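# Unscrew lugged ring from grinder barrel, lay it flat

## Task

Twist the lugged ring off the grinder's barrel and set it down lying flat on the bench. The grinder must still be upright, and at the end neither hand may be in contact with the ring.

## Robot and tools

Robot: two arms in a physics simulation. left_arm carries a left hand and right_arm a right hand, each with five fingers. Their bases sit near (+0.020, +0.373, 0) m for left_arm and (+0.019, -0.280, 0) m for right_arm, each turned very slightly about z. A camera stand stands behind the arms. Loose objects may occasionally get a small nudge.

Scene frame: origin at table-top height midway between the nominal bases. +z is up, +x points out over the table, and left_arm is on the +y side. The arm names do not match image sides.

Hand point: a point fixed to the palm, about 0.05 m in front of it and 0.15 m out from the wrist face. Its +z runs along straightened fingers, +y points out of the palm, and +x runs across the palm away from the thumb on the right hand (toward the thumb on the left hand). Straight fingertips reach 0.06-0.07 m past the point, and the finger lines sit 0.06 m behind it along -y. A wrist bracket on the little-finger side can strike things. Reported positions and orientations can be a few cm off, and an arm at rest often sits 1-3 cm (sometimes 5) short of or below its command with no contact involved.

Row layout (28 numbers, each in [-1, 1], always both arms): left dx, dy, dz, rx, ry, rz; left hand little, ring, middle, index, thumb_bend, thumb_turn; left force_limit, speed; then the same 14 for the right arm. The six pose numbers are an offset, not a pose. They are measured from that arm's Hand target at the start of the action, along that Hand target's own axes. 1.0 equals 0.6 m or 180 degrees, and rx, ry, rz form one rotation vector. Every row of an action counts from the same start, so repeating an offset in a new action moves further. Six zeros re-send the current Hand target. The controller clips any commanded turn to 40 degrees from the measured orientation each step.

Hand numbers are absolute targets, not offsets: fingers and thumb_bend +1 straight, -1 curled; thumb_turn +1 beside the palm, -1 in front of it, opposing the fingers. force_limit runs from about 0 N at -1 to 10 N at +1 (15 N for the two thumb motors). speed runs from near zero at -1 to full at +0.48 and above. No value means 'unchanged', so to keep a hand as it is, repeat the eight hand numbers you last sent for it (or, if none sent yet, its hand_measured plus hand_force_limit and hand_speed). With the thumb opposed, a hand encloses objects about 0.035-0.065 m thick, or a handle down to about 0.025 m. For a soft grip close at speed -0.94 or below. To squeeze harder, raise force_limit and send a target more closed than hand_measured; to release, send one more open.

Tools:
- execute_actions(actions, cameras): actions is a list of actions, each a table of up to 15 rows of 28 numbers, one row per 1/30 s step; a short table repeats its last row. cameras lists names (cam_head_left, cam_head_right, cam_high), ["all"] or []. Images come only when asked for or when actions is empty.
- move(target, speed, blend, blocking, cameras): target is one 28-number row or a list of up to 15 rows; every row's pose part is an offset from the Hand targets at the move's start, not from the previous row. speed is the path's top speed in m/s, 0.002 to 4.3, default 0.25 (turns up to twice that in rad/s), one value or one per target. blend, in m, rounds corners between listed targets; 0 stops at each. The whole list must fit in 10 s. blocking=false returns after about 0.5 s while the move continues. Paths are straight, do not avoid obstacles or the other arm, and lag or stray more when fast.
- wait(seconds): 0 to 10 s, arms hold their last command; a running move carries on.
- stop(): brakes a running move.
- zoom_image(camera, region): region [x0, y0, x1, y1] in pixels of that camera's latest 672x504 image, at most 504 on a side.
- show_instructions(): shows the reference pages.
- finished_scene(scene): ends the scene; scene is its number.

Results: end_effector_position (m) and end_effector_quat_wxyz per arm in the scene frame; Hand target, the last commanded pose after clipping, from which the next offset counts; joint positions, velocities and torques (torques include the arm's weight and are noisy); hand_measured, hand_stopped_by (moving, target, force, stalled, fault) and hand_load_n, each six values in hand-number order. A dropped grip shows as hand_load_n falling near 0. A move adds a 'move:' line: done, off_target, moving, held or fault, plus limits such as paced or held. done or off_target says nothing about contact.

Cautions: do not drop the ring, release it while it moves, or let anything leave the table. Move slowly near contact; a target far past a surface presses hard. Never let the hands press or close on each other. Keep the grinder standing. Steer paths around an arm's own base rather than past it. Avoid long stretched-out holds or pushing into unreachable poses, which heat motors until the arm drops (watch for MOTOR HOT). Avoid overloading fingers with twisting or yanking. An arm blocked by contact keeps pressing; command it back past its hand point to ease off. Before finishing, open the hand and move clear of the ring.

Each tool is called by a JSON object that holds its "op" and its "data", one argument or row to a line.

Reference images:

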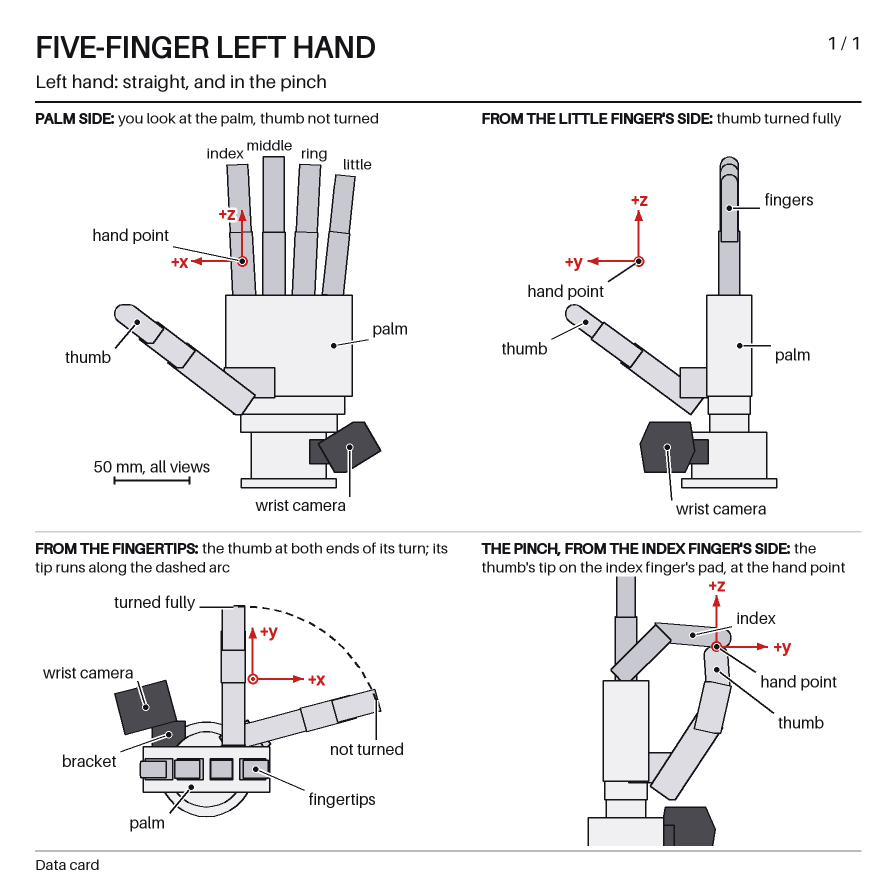

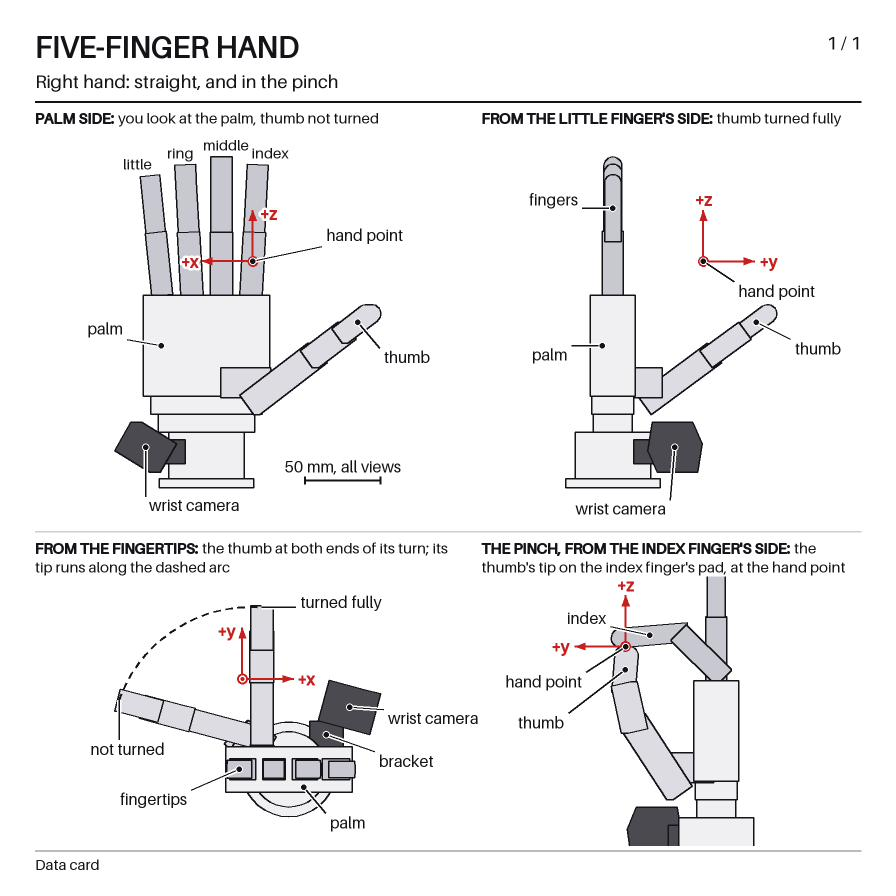

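## Session

{"op": "execute_actions", "data": {
  "actions": []
}}

Scene clock: 0.00 s.
left_arm: end_effector_position=(+0.4506, +0.1380, +0.3836) hand_measured=(+1.000, +1.000, +1.000, +1.000, +1.000, +1.000) hand_load_n=(+0.0, +0.0, +0.0, +0.0, +0.0, +0.0) hand_stopped_by=(target, target, target, target, target, target) hand_force_limit=0.00 hand_speed=-0.80 end_effector_quat_wxyz=(-0.003, -0.062, +0.692, -0.720) | right_arm: end_effector_position=(+0.6552, -0.2329, +0.3275) hand_measured=(+1.000, +1.000, +1.000, +1.000, +1.000, +1.000) hand_load_n=(+0.0, +0.0, +0.0, +0.0, +0.0, +0.0) hand_stopped_by=(target, target, target, target, target, target) hand_force_limit=0.00 hand_speed=-0.80 end_effector_quat_wxyz=(+0.520, -0.348, +0.703, -0.338)
Joint positions: left_arm=[-0.112 1.36 1.104 0.47 1.402 -0.303] | right_arm=[-0.015 1.354 1.117 0.001 0.14 0.568]
Joint velocities: within noise
Joint torques (N m): no reading
Heat: left arm: hottest waist 29 °C; right arm: hottest wrist pitch 29 °C.
Hand target: left_arm +0.4534, +0.1378, +0.3984; +0.010, -0.048, +0.691, -0.722 | right_arm +0.6605, -0.2328, +0.3525; +0.535, -0.340, +0.692, -0.345

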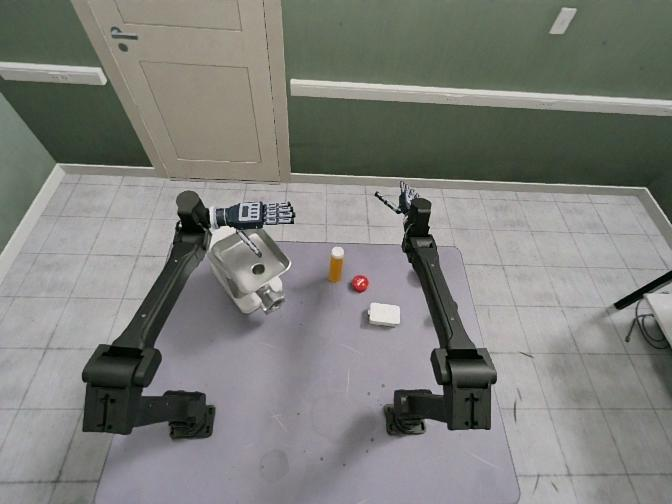

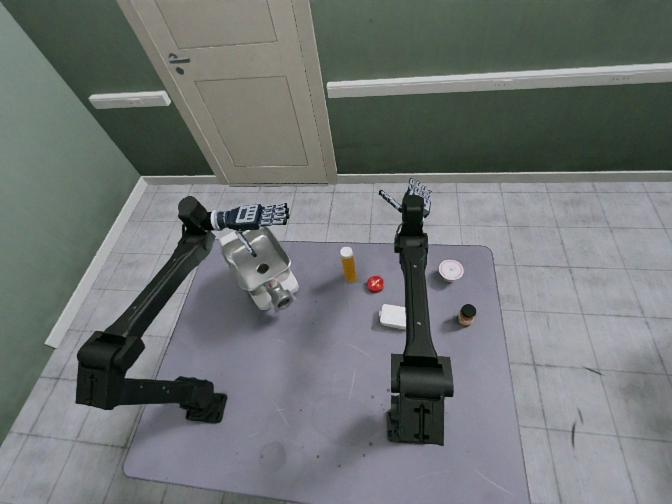

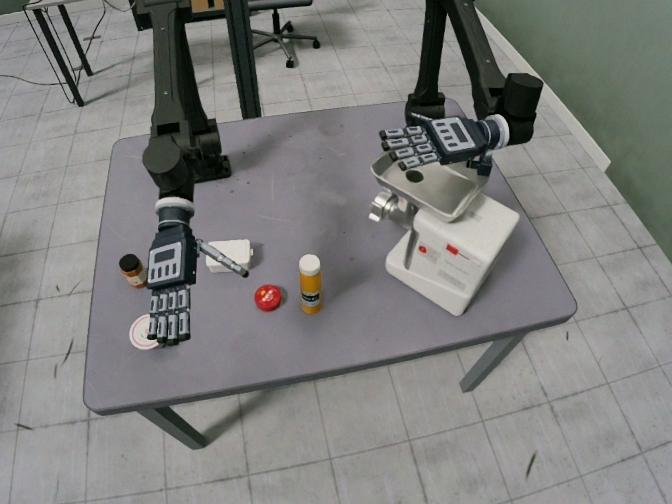

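{"op": "zoom_image", "data": {
  "camera": "cam_head_left",
  "region": [225, 255, 315, 345]
}}

{"op": "zoom_image", "data": {
  "camera": "cam_head_right",
  "region": [235, 250, 325, 340]
}}

{"op": "zoom_image", "data": {
  "camera": "cam_high",
  "region": [350, 175, 410, 235]
}}

Scaled by 5.600 from the camera's 672x504 image, which has a finer 960x720 frame.

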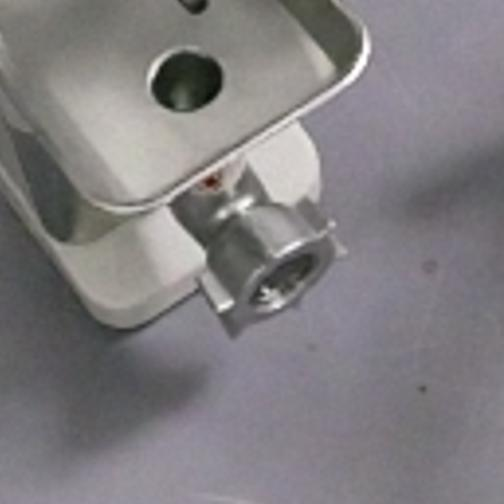

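Scaled by 5.600 from the camera's 672x504 image, which has a finer 960x720 frame.

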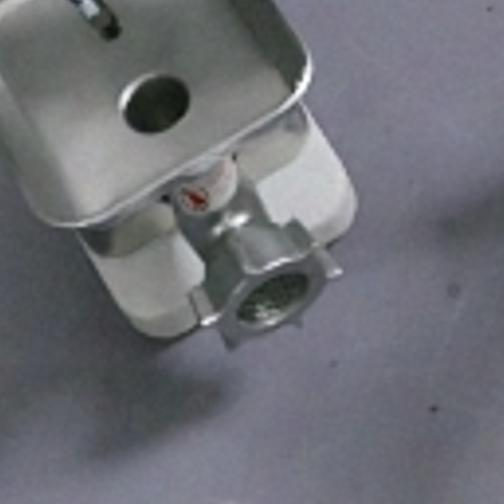

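Scaled by 8.400 from the camera's 672x504 image, which has a finer 960x720 frame.

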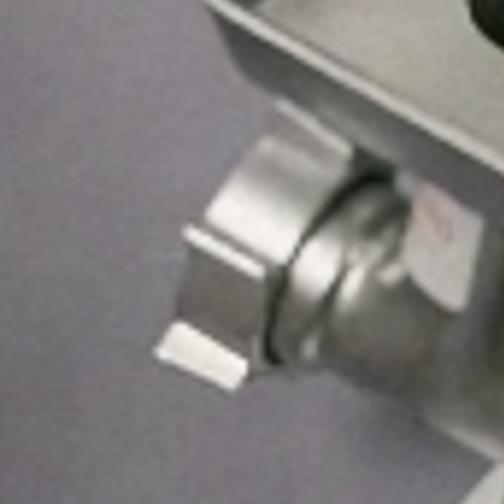

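{"op": "move", "data": {
  "target": [0.1385,0.0298,0.0495,-0.040,-0.335,-0.2795,-1,-1,-1,-1,1,-1,0,0.3,0,0,0,0,0,0,1,1,1,1,1,1,0,-0.8],
  "speed": 0.3,
  "cameras": ["all"]
}}

Scene clock: 11.57 s.
left_arm: end_effector_position=(+0.3687, +0.1078, +0.3396) hand_measured=(-1.000, -1.000, -1.000, -1.000, +1.000, -1.000) hand_load_n=(+0.0, +0.0, +0.0, +0.0, +0.0, -0.5) hand_stopped_by=(target, target, target, target, target, target) hand_force_limit=0.00 hand_speed=0.30 end_effector_quat_wxyz=(-0.044, +0.683, -0.561, +0.465) | right_arm: end_effector_position=(+0.6552, -0.2329, +0.3275) hand_measured=(+1.000, +1.000, +1.000, +1.000, +1.000, +1.000) hand_load_n=(+0.0, +0.0, +0.0, +0.0, +0.0, -0.5) hand_stopped_by=(target, target, target, target, target, target) hand_force_limit=0.00 hand_speed=-0.80 end_effector_quat_wxyz=(+0.520, -0.348, +0.703, -0.338)
Joint positions: left_arm=[-0.488 0.928 1.016 -0.69 0.113 -0.712] | right_arm=[-0.015 1.354 1.117 0.001 0.14 0.568]
Joint torques (N m): left_arm=[-2.08 -6.18 13.72 1.17 -0.21 -0.13] | right_arm=[-1.14 -11.58 11.85 2.32 0.06 0.1]
Heat: left arm: hottest waist 29 °C; right arm: hottest wrist pitch 29 °C.
Hand target: left_arm +0.3721, +0.1006, +0.3866; -0.048, +0.668, -0.551, +0.498 | right_arm +0.6605, -0.2328, +0.3525; +0.535, -0.340, +0.692, -0.345
Off the commanded pose: left_arm 0.048 m, 4 deg | right_arm 0.026 m, 2 deg.
move: off_target (left_arm, right_arm)

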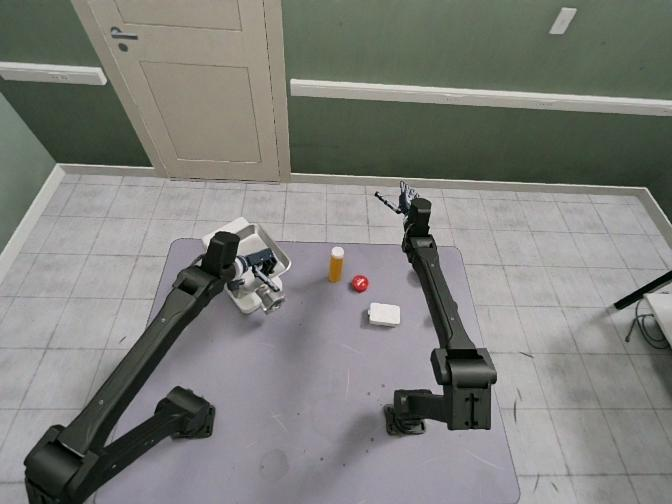

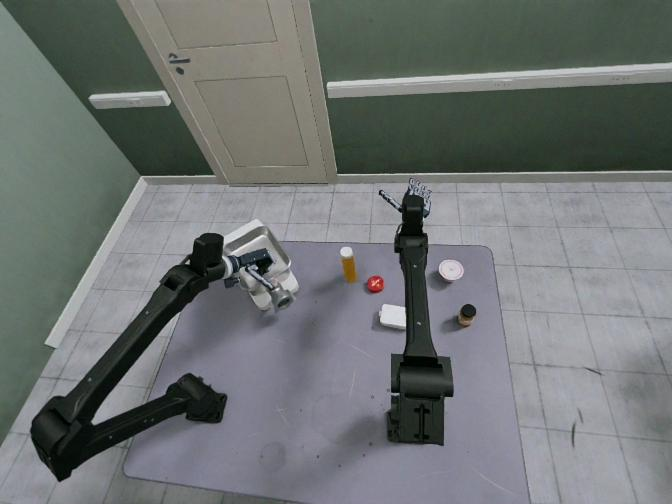

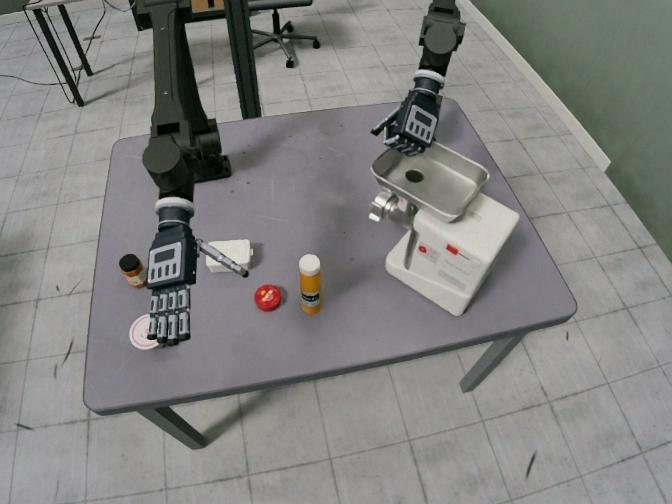

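{"op": "execute_actions", "data": {
  "actions": []
}}

Scene clock: 12.83 s.
left_arm: end_effector_position=(+0.3687, +0.1078, +0.3396) hand_measured=(-1.000, -1.000, -1.000, -1.000, +1.000, -1.000) hand_load_n=(+0.0, +0.0, +0.0, +0.5, +0.0, +0.0) hand_stopped_by=(target, target, target, target, target, target) hand_force_limit=0.00 hand_speed=0.30 end_effector_quat_wxyz=(-0.044, +0.684, -0.560, +0.465) | right_arm: end_effector_position=(+0.6552, -0.2329, +0.3275) hand_measured=(+1.000, +1.000, +1.000, +1.000, +1.000, +1.000) hand_load_n=(+0.0, +0.0, +0.0, +0.0, +0.0, -0.5) hand_stopped_by=(target, target, target, target, target, target) hand_force_limit=0.00 hand_speed=-0.80 end_effector_quat_wxyz=(+0.520, -0.348, +0.703, -0.338)
Joint positions: left_arm=[-0.488 0.928 1.016 -0.69 0.113 -0.713] | right_arm=[-0.015 1.354 1.117 0.001 0.14 0.568]
Joint velocities: within noise
Joint torques (N m): left_arm=[-1.61 -6.48 13.71 1.02 -0.2 -0.14] | right_arm=[-1.08 -11.58 11.86 2.32 0.06 0.1]
Heat: left arm: hottest waist 29 °C; right arm: hottest elbow 29 °C.
Hand target: left_arm +0.3721, +0.1006, +0.3866; -0.048, +0.668, -0.551, +0.498 | right_arm +0.6605, -0.2328, +0.3525; +0.535, -0.340, +0.692, -0.345
Off the commanded pose: left_arm 0.048 m, 4 deg | right_arm 0.026 m, 2 deg.

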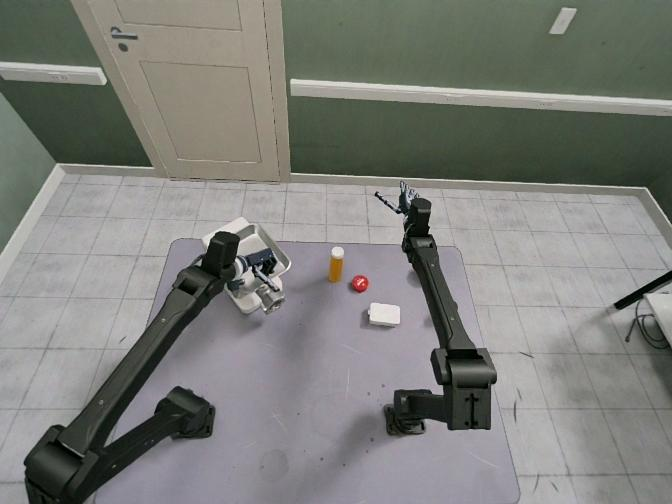

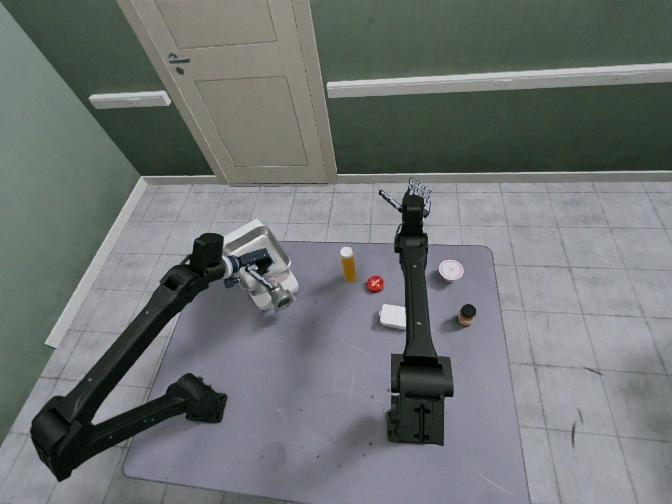

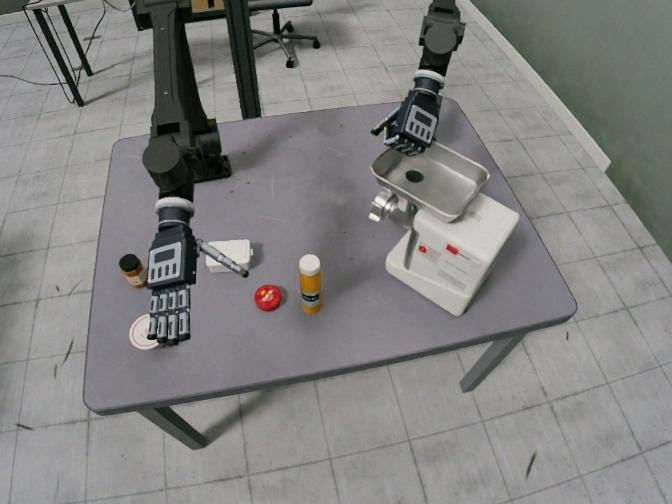

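{"op": "move", "data": {
  "target": [
    [0.0158,-0.0057,-0.124,0,0,0,-1,-1,-1,-1,1,-1,0,0.3,0,0,0,0,0,0,1,1,1,1,1,1,0,-0.8],
    [-0.0948,0.0898,-0.1597,-0.1147,-0.2974,-0.1046,-1,-1,-1,-1,1,-1,0,0.3,0,0,0,0,0,0,1,1,1,1,1,1,0,-0.8]
  ],
  "blend": [0.03,0],
  "cameras": ["all"]
}}

Scene clock: 17.13 s.
left_arm: end_effector_position=(+0.2722, +0.1674, +0.3581) hand_measured=(-1.000, -1.000, -1.000, -1.000, +1.000, -1.000) hand_load_n=(+0.0, +0.5, +0.0, +0.0, +0.0, +0.0) hand_stopped_by=(target, target, target, target, target, target) hand_force_limit=0.00 hand_speed=0.30 end_effector_quat_wxyz=(-0.069, +0.879, -0.453, +0.132) | right_arm: end_effector_position=(+0.6552, -0.2329, +0.3275) hand_measured=(+1.000, +1.000, +1.000, +1.000, +1.000, +1.000) hand_load_n=(+0.0, -0.5, +0.0, +0.0, -0.5, -0.5) hand_stopped_by=(target, target, target, target, target, target) hand_force_limit=0.00 hand_speed=-0.80 end_effector_quat_wxyz=(+0.520, -0.348, +0.703, -0.338)
Joint positions: left_arm=[-0.607 1.046 1.4 -1.672 -0.162 -1.172] | right_arm=[-0.015 1.354 1.117 0.001 0.14 0.568]
Joint torques (N m): left_arm=[-0.21 -5.48 8.31 0.12 -0.11 -0.12] | right_arm=[-1.2 -11.63 11.82 2.33 0.07 0.1]
Heat: left arm: hottest elbow 30 °C; right arm: hottest elbow 29 °C.
Hand target: left_arm +0.2721, +0.1706, +0.3665; -0.094, +0.894, -0.436, +0.045 | right_arm +0.6605, -0.2328, +0.3525; +0.535, -0.340, +0.692, -0.345
Off the commanded pose: left_arm 0.009 m, 11 deg | right_arm 0.026 m, 2 deg.
joint sent to its limit (left arm) — joint 4 (wrist pitch), lower limit. The joint targets are off in orientation, not in position.
move: off_target (left_arm, right_arm)

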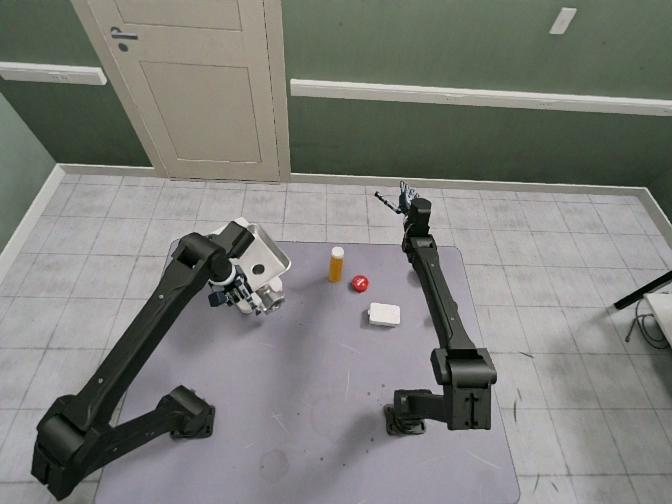

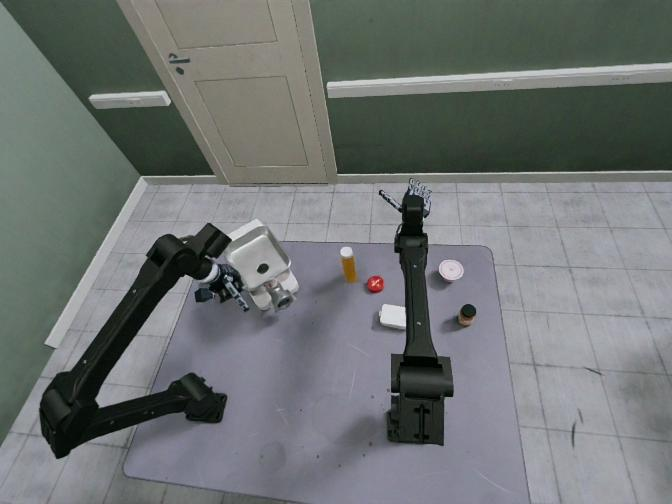

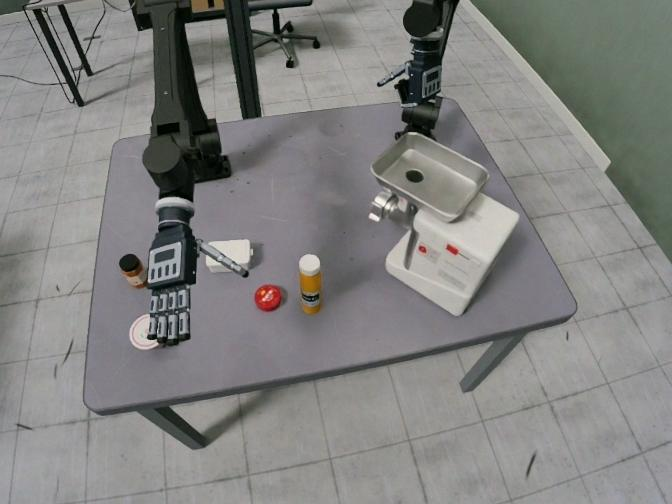

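{"op": "move", "data": {
  "target": [0,0.0451,0.2119,0,0,0,-1,-1,-1,-1,1,-1,0,0.3,0,0,0,0,0,0,1,1,1,1,1,1,0,-0.8],
  "cameras": ["all"]
}}

{"op": "zoom_image", "data": {
  "camera": "cam_high",
  "region": [330, 100, 510, 240]
}}

{"op": "zoom_image", "data": {
  "camera": "cam_head_left",
  "region": [195, 235, 315, 335]
}}

Scene clock: 18.77 s.
left_arm: end_effector_position=(+0.2671, +0.1753, +0.2656) hand_measured=(-1.000, -1.000, -1.000, -1.000, +1.000, -1.000) hand_load_n=(+0.0, +0.0, +0.0, +0.0, +0.0, +0.0) hand_stopped_by=(target, target, target, target, target, target) hand_force_limit=0.00 hand_speed=0.30 end_effector_quat_wxyz=(-0.090, +0.893, -0.435, +0.075) | right_arm: end_effector_position=(+0.6552, -0.2329, +0.3275) hand_measured=(+1.000, +1.000, +1.000, +1.000, +1.000, +1.000) hand_load_n=(+0.0, +0.0, +0.0, +0.0, +0.0, +0.0) hand_stopped_by=(target, target, target, target, target, target) hand_force_limit=0.00 hand_speed=-0.80 end_effector_quat_wxyz=(+0.520, -0.348, +0.703, -0.338)
Joint positions: left_arm=[-0.619 1.048 1.172 -1.568 -0.198 -1.238] | right_arm=[-0.015 1.354 1.117 0.001 0.14 0.568]
Joint torques (N m): left_arm=[-1.26 -0.44 5.04 1.11 -0.31 -0.13] | right_arm=[-1.14 -11.58 11.85 2.32 0.07 0.1]
Heat: left arm: hottest elbow 30 °C; right arm: hottest elbow 30 °C.
Hand target: left_arm +0.2720, +0.1707, +0.2365; -0.094, +0.894, -0.435, +0.045 | right_arm +0.6605, -0.2328, +0.3525; +0.535, -0.340, +0.692, -0.345
Off the commanded pose: left_arm 0.030 m, 3 deg | right_arm 0.026 m, 2 deg.
move: off_target (left_arm, right_arm)

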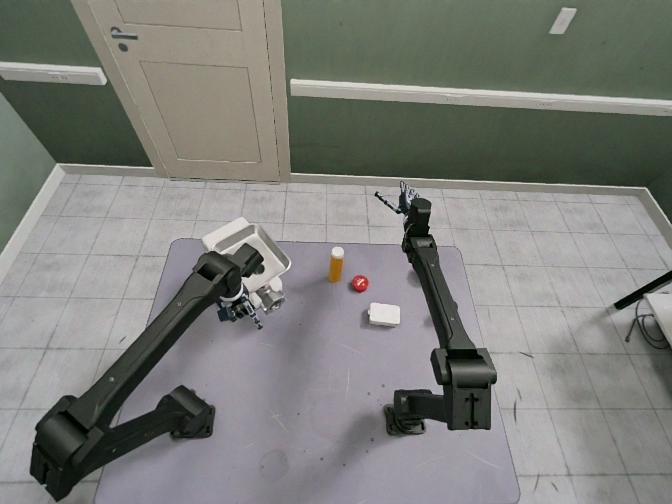

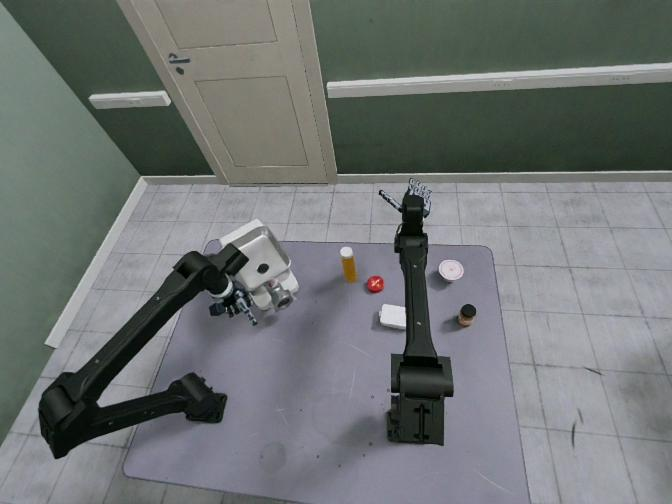

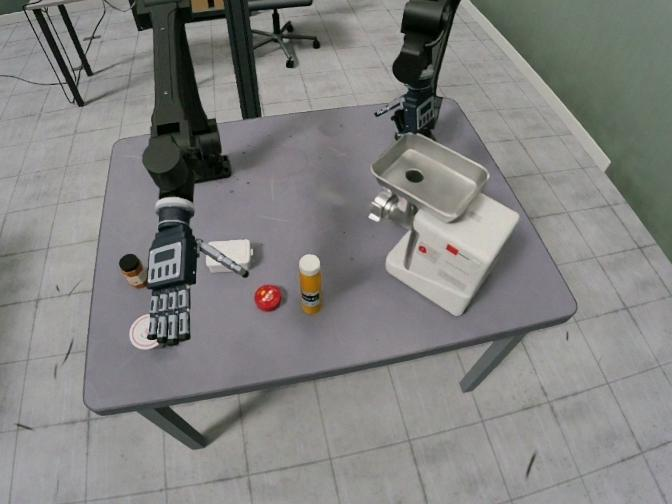

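Scaled by 2.800 from the camera's 672x504 image, which has a finer 960x720 frame.

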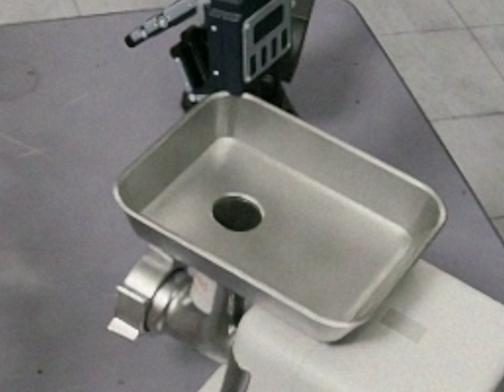

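Scaled by 4.200 from the camera's 672x504 image, which has a finer 960x720 frame.

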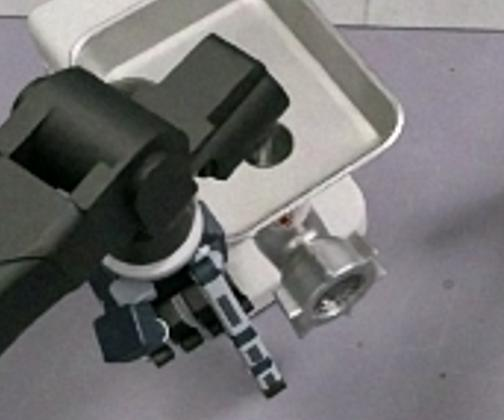

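{"op": "move", "data": {
  "target": [-0.005,0.0197,0.1005,0,0,0,-1,-1,-1,-1,1,-1,0,0.3,0,0,0,0,0,0,1,1,1,1,1,1,0,-0.8],
  "cameras": ["all"],
  "speed": 0.15
}}

{"op": "zoom_image", "data": {
  "camera": "cam_high",
  "region": [330, 100, 510, 240]
}}

{"op": "zoom_image", "data": {
  "camera": "cam_head_left",
  "region": [195, 235, 315, 335]
}}

{"op": "zoom_image", "data": {
  "camera": "cam_head_right",
  "region": [205, 235, 325, 335]
}}

Scene clock: 20.40 s.
left_arm: end_effector_position=(+0.2692, +0.1738, +0.2556) hand_measured=(-1.000, -1.000, -1.000, -1.000, +1.000, -1.000) hand_load_n=(+0.0, +0.0, +0.0, +0.0, -0.5, +0.0) hand_stopped_by=(target, target, target, target, target, target) hand_force_limit=0.00 hand_speed=0.30 end_effector_quat_wxyz=(-0.082, +0.890, -0.428, +0.134) | right_arm: end_effector_position=(+0.6552, -0.2329, +0.3275) hand_measured=(+1.000, +1.000, +1.000, +1.000, +1.000, +1.000) hand_load_n=(+0.0, +0.0, +0.0, +0.0, +0.0, -0.5) hand_stopped_by=(target, target, target, target, target, target) hand_force_limit=0.00 hand_speed=-0.80 end_effector_quat_wxyz=(+0.520, -0.348, +0.703, -0.338)
Joint positions: left_arm=[-0.619 0.962 1.073 -1.435 -0.198 -1.238] | right_arm=[-0.015 1.354 1.117 0.001 0.14 0.568]
Joint torques (N m): left_arm=[-0.97 5.66 1.02 1.26 -0.3 -0.07] | right_arm=[-1.14 -11.63 11.86 2.33 0.07 0.11]
Heat: left arm: hottest elbow 30 °C; right arm: hottest elbow 30 °C.
Hand target: left_arm +0.2709, +0.1737, +0.1751; -0.094, +0.894, -0.436, +0.045 | right_arm +0.6605, -0.2328, +0.3525; +0.535, -0.340, +0.692, -0.345
Off the commanded pose: left_arm 0.081 m, 10 deg | right_arm 0.026 m, 2 deg.
move: off_target (left_arm, right_arm)

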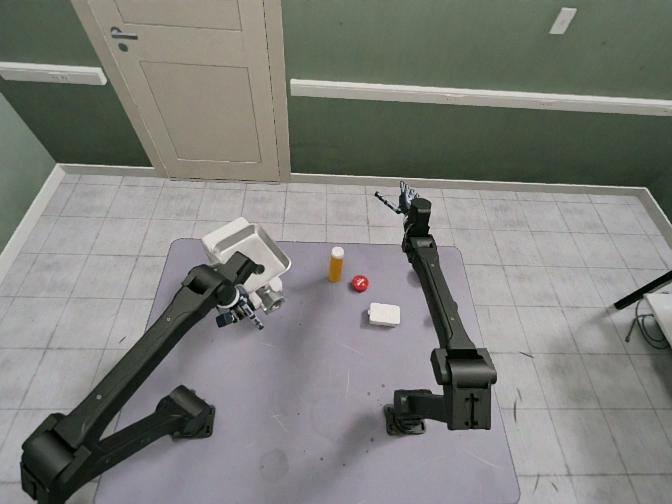

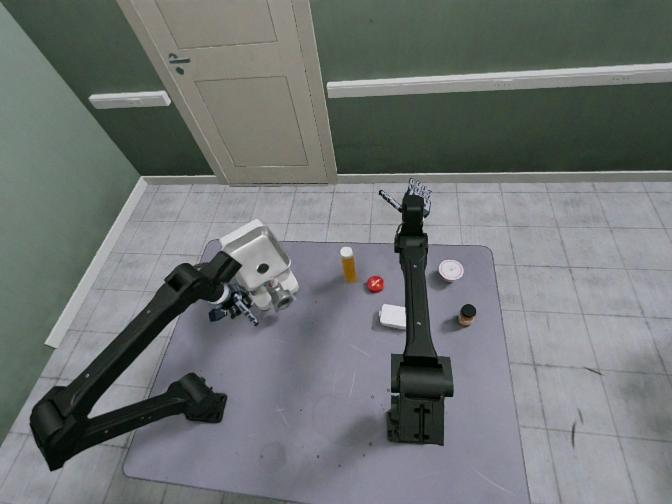

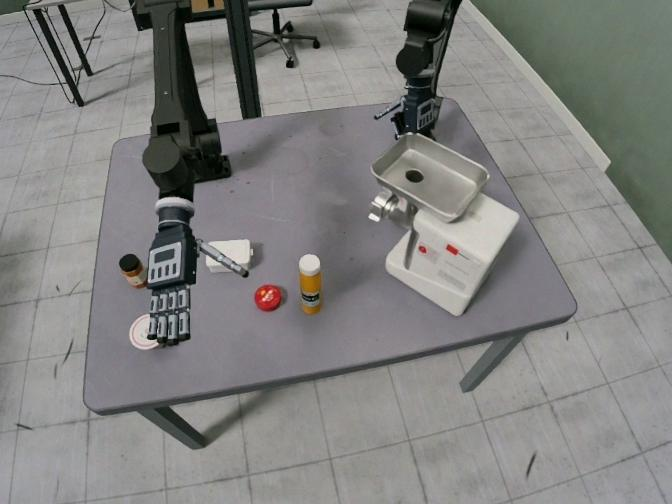

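Scaled by 2.800 from the camera's 672x504 image, which has a finer 960x720 frame.

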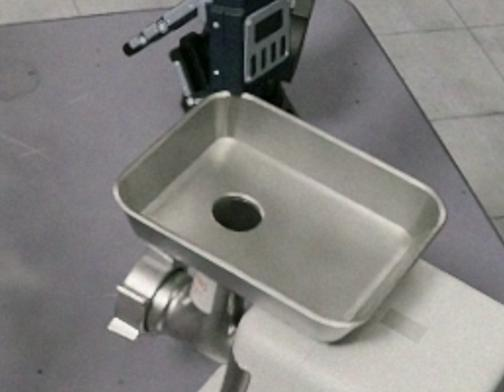

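Scaled by 4.200 from the camera's 672x504 image, which has a finer 960x720 frame.

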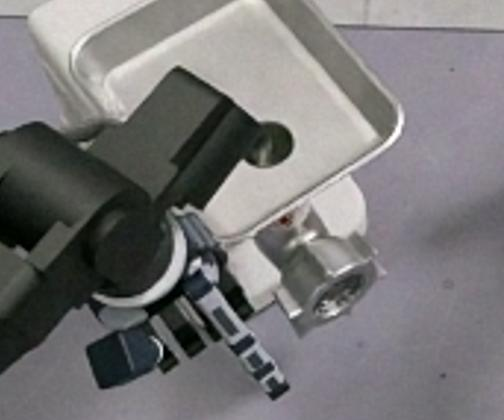

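Scaled by 4.200 from the camera's 672x504 image, which has a finer 960x720 frame.

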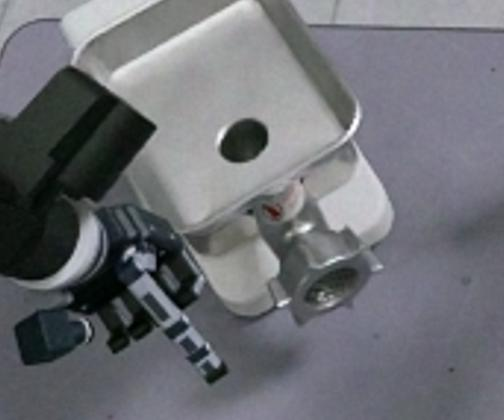

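{"op": "zoom_image", "data": {
  "camera": "cam_head_left",
  "region": [210, 265, 290, 335]
}}

{"op": "zoom_image", "data": {
  "camera": "cam_head_right",
  "region": [200, 265, 280, 335]
}}

{"op": "zoom_image", "data": {
  "camera": "cam_high",
  "region": [370, 60, 460, 150]
}}

Scaled by 6.300 from the camera's 672x504 image, which has a finer 960x720 frame.

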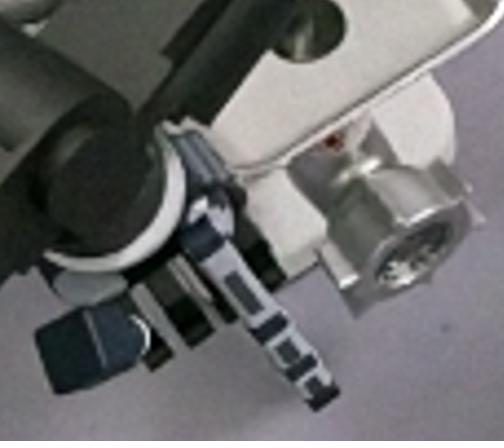

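Scaled by 6.300 from the camera's 672x504 image, which has a finer 960x720 frame.

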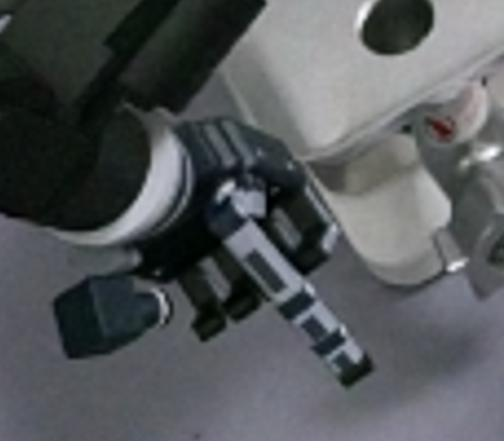

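Scaled by 5.600 from the camera's 672x504 image, which has a finer 960x720 frame.

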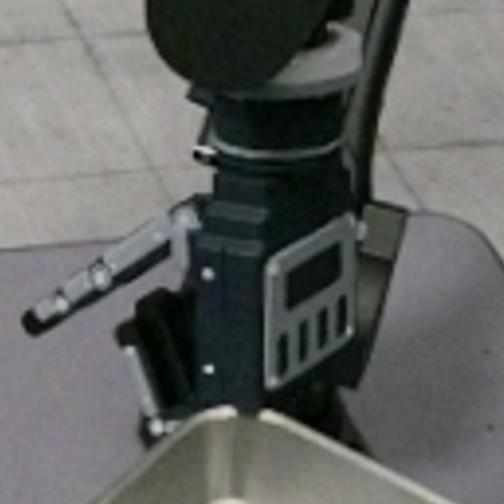

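{"op": "move", "data": {
  "target": [0,0.0427,-0.1198,0,0,0,-1,-1,-1,-1,1,-1,0,0.3,0,0,0,0,0,0,1,1,1,1,1,1,0,-0.8],
  "cameras": ["all"],
  "speed": 0.15
}}

{"op": "zoom_image", "data": {
  "camera": "cam_head_left",
  "region": [210, 265, 290, 335]
}}

{"op": "zoom_image", "data": {
  "camera": "cam_head_right",
  "region": [200, 265, 280, 335]
}}

Scene clock: 24.33 s.
left_arm: end_effector_position=(+0.2400, +0.1536, +0.2287) hand_measured=(-1.000, -1.000, -1.000, -1.000, +1.000, -1.000) hand_load_n=(+0.0, +0.0, +0.0, +0.0, +0.0, +0.0) hand_stopped_by=(target, target, target, target, target, target) hand_force_limit=0.00 hand_speed=0.30 end_effector_quat_wxyz=(-0.098, +0.894, -0.436, +0.034) | right_arm: end_effector_position=(+0.6552, -0.2329, +0.3275) hand_measured=(+1.000, +1.000, +1.000, +1.000, +1.000, +1.000) hand_load_n=(+0.0, +0.0, +0.0, +0.0, +0.0, -0.5) hand_stopped_by=(target, target, target, target, target, target) hand_force_limit=0.00 hand_speed=-0.80 end_effector_quat_wxyz=(+0.520, -0.348, +0.703, -0.338)
Joint positions: left_arm=[-0.739 1.084 1.107 -1.577 -0.208 -1.368] | right_arm=[-0.015 1.354 1.117 0.001 0.14 0.568]
Joint torques (N m): left_arm=[-2.02 -6.71 8.92 -0.25 -0.13 -0.1] | right_arm=[-1.08 -11.63 11.85 2.33 0.07 0.11]
Heat: left arm: hottest elbow 30 °C; right arm: hottest elbow 30 °C.
Hand target: left_arm +0.2394, +0.1490, +0.2401; -0.094, +0.894, -0.436, +0.045 | right_arm +0.6605, -0.2328, +0.3525; +0.535, -0.340, +0.692, -0.345
Off the commanded pose: left_arm 0.012 m, 1 deg | right_arm 0.026 m, 2 deg.
move: off_target (left_arm, right_arm)

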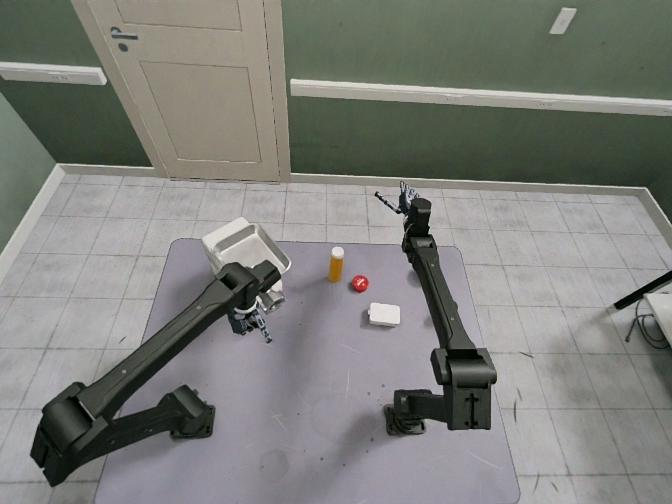

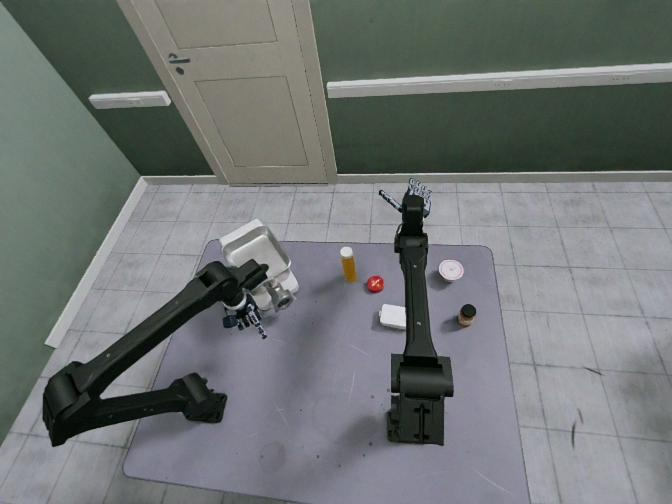

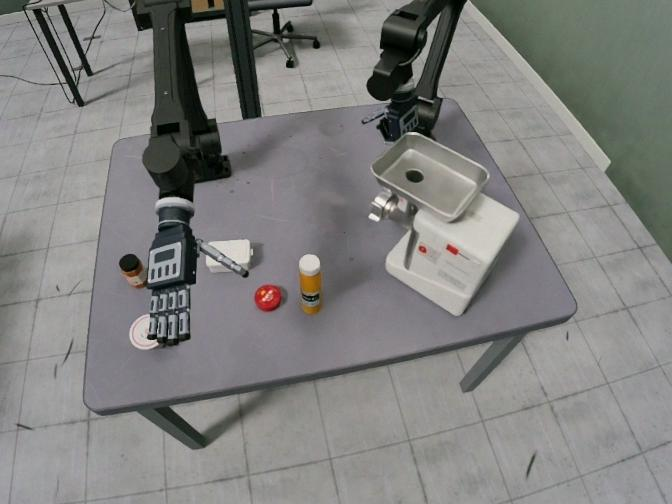

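Scaled by 6.300 from the camera's 672x504 image, which has a finer 960x720 frame.

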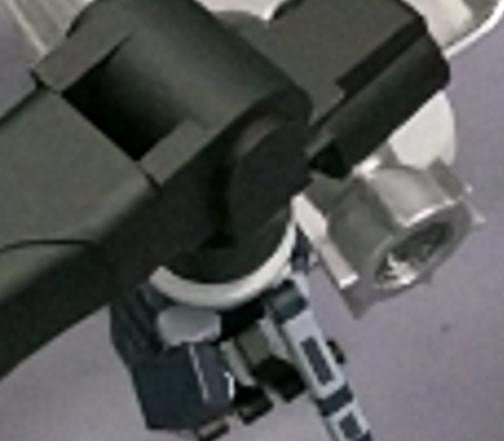

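Scaled by 6.300 from the camera's 672x504 image, which has a finer 960x720 frame.

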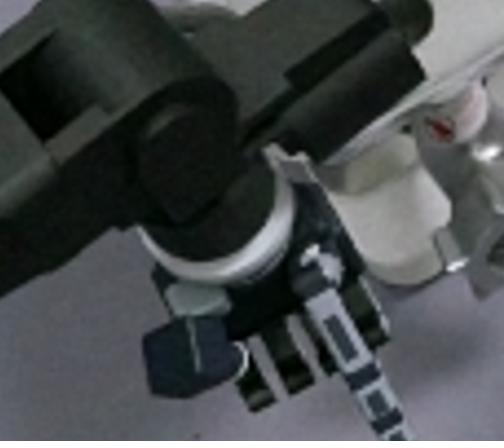

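{"op": "zoom_image", "data": {
  "camera": "cam_head_left",
  "region": [220, 265, 310, 355]
}}

{"op": "zoom_image", "data": {
  "camera": "cam_head_right",
  "region": [215, 265, 305, 355]
}}

{"op": "zoom_image", "data": {
  "camera": "cam_high",
  "region": [340, 90, 450, 230]
}}

Scaled by 5.600 from the camera's 672x504 image, which has a finer 960x720 frame.

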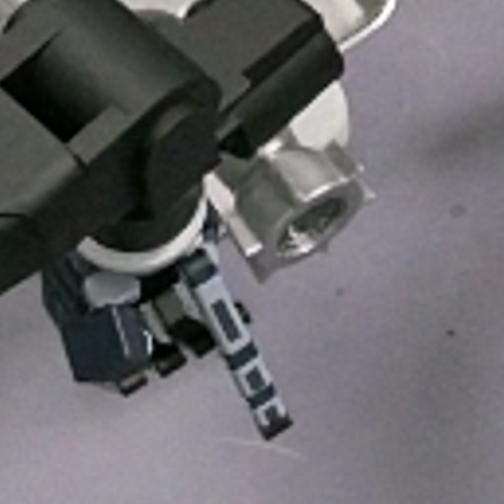

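Scaled by 5.600 from the camera's 672x504 image, which has a finer 960x720 frame.

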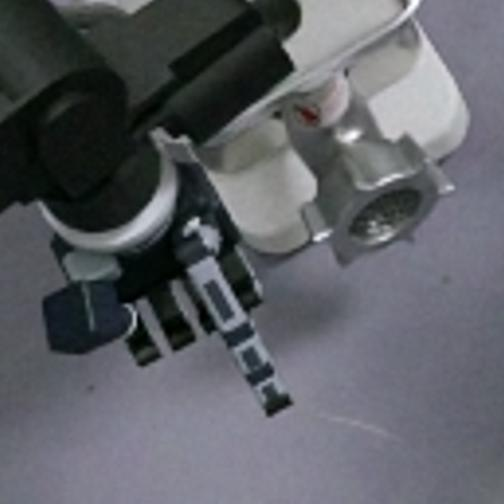

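Scaled by 3.600 from the camera's 672x504 image, which has a finer 960x720 frame.

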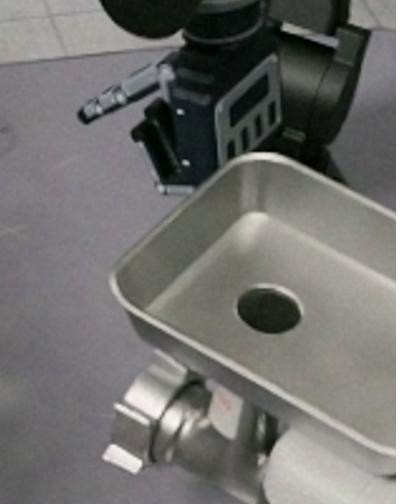

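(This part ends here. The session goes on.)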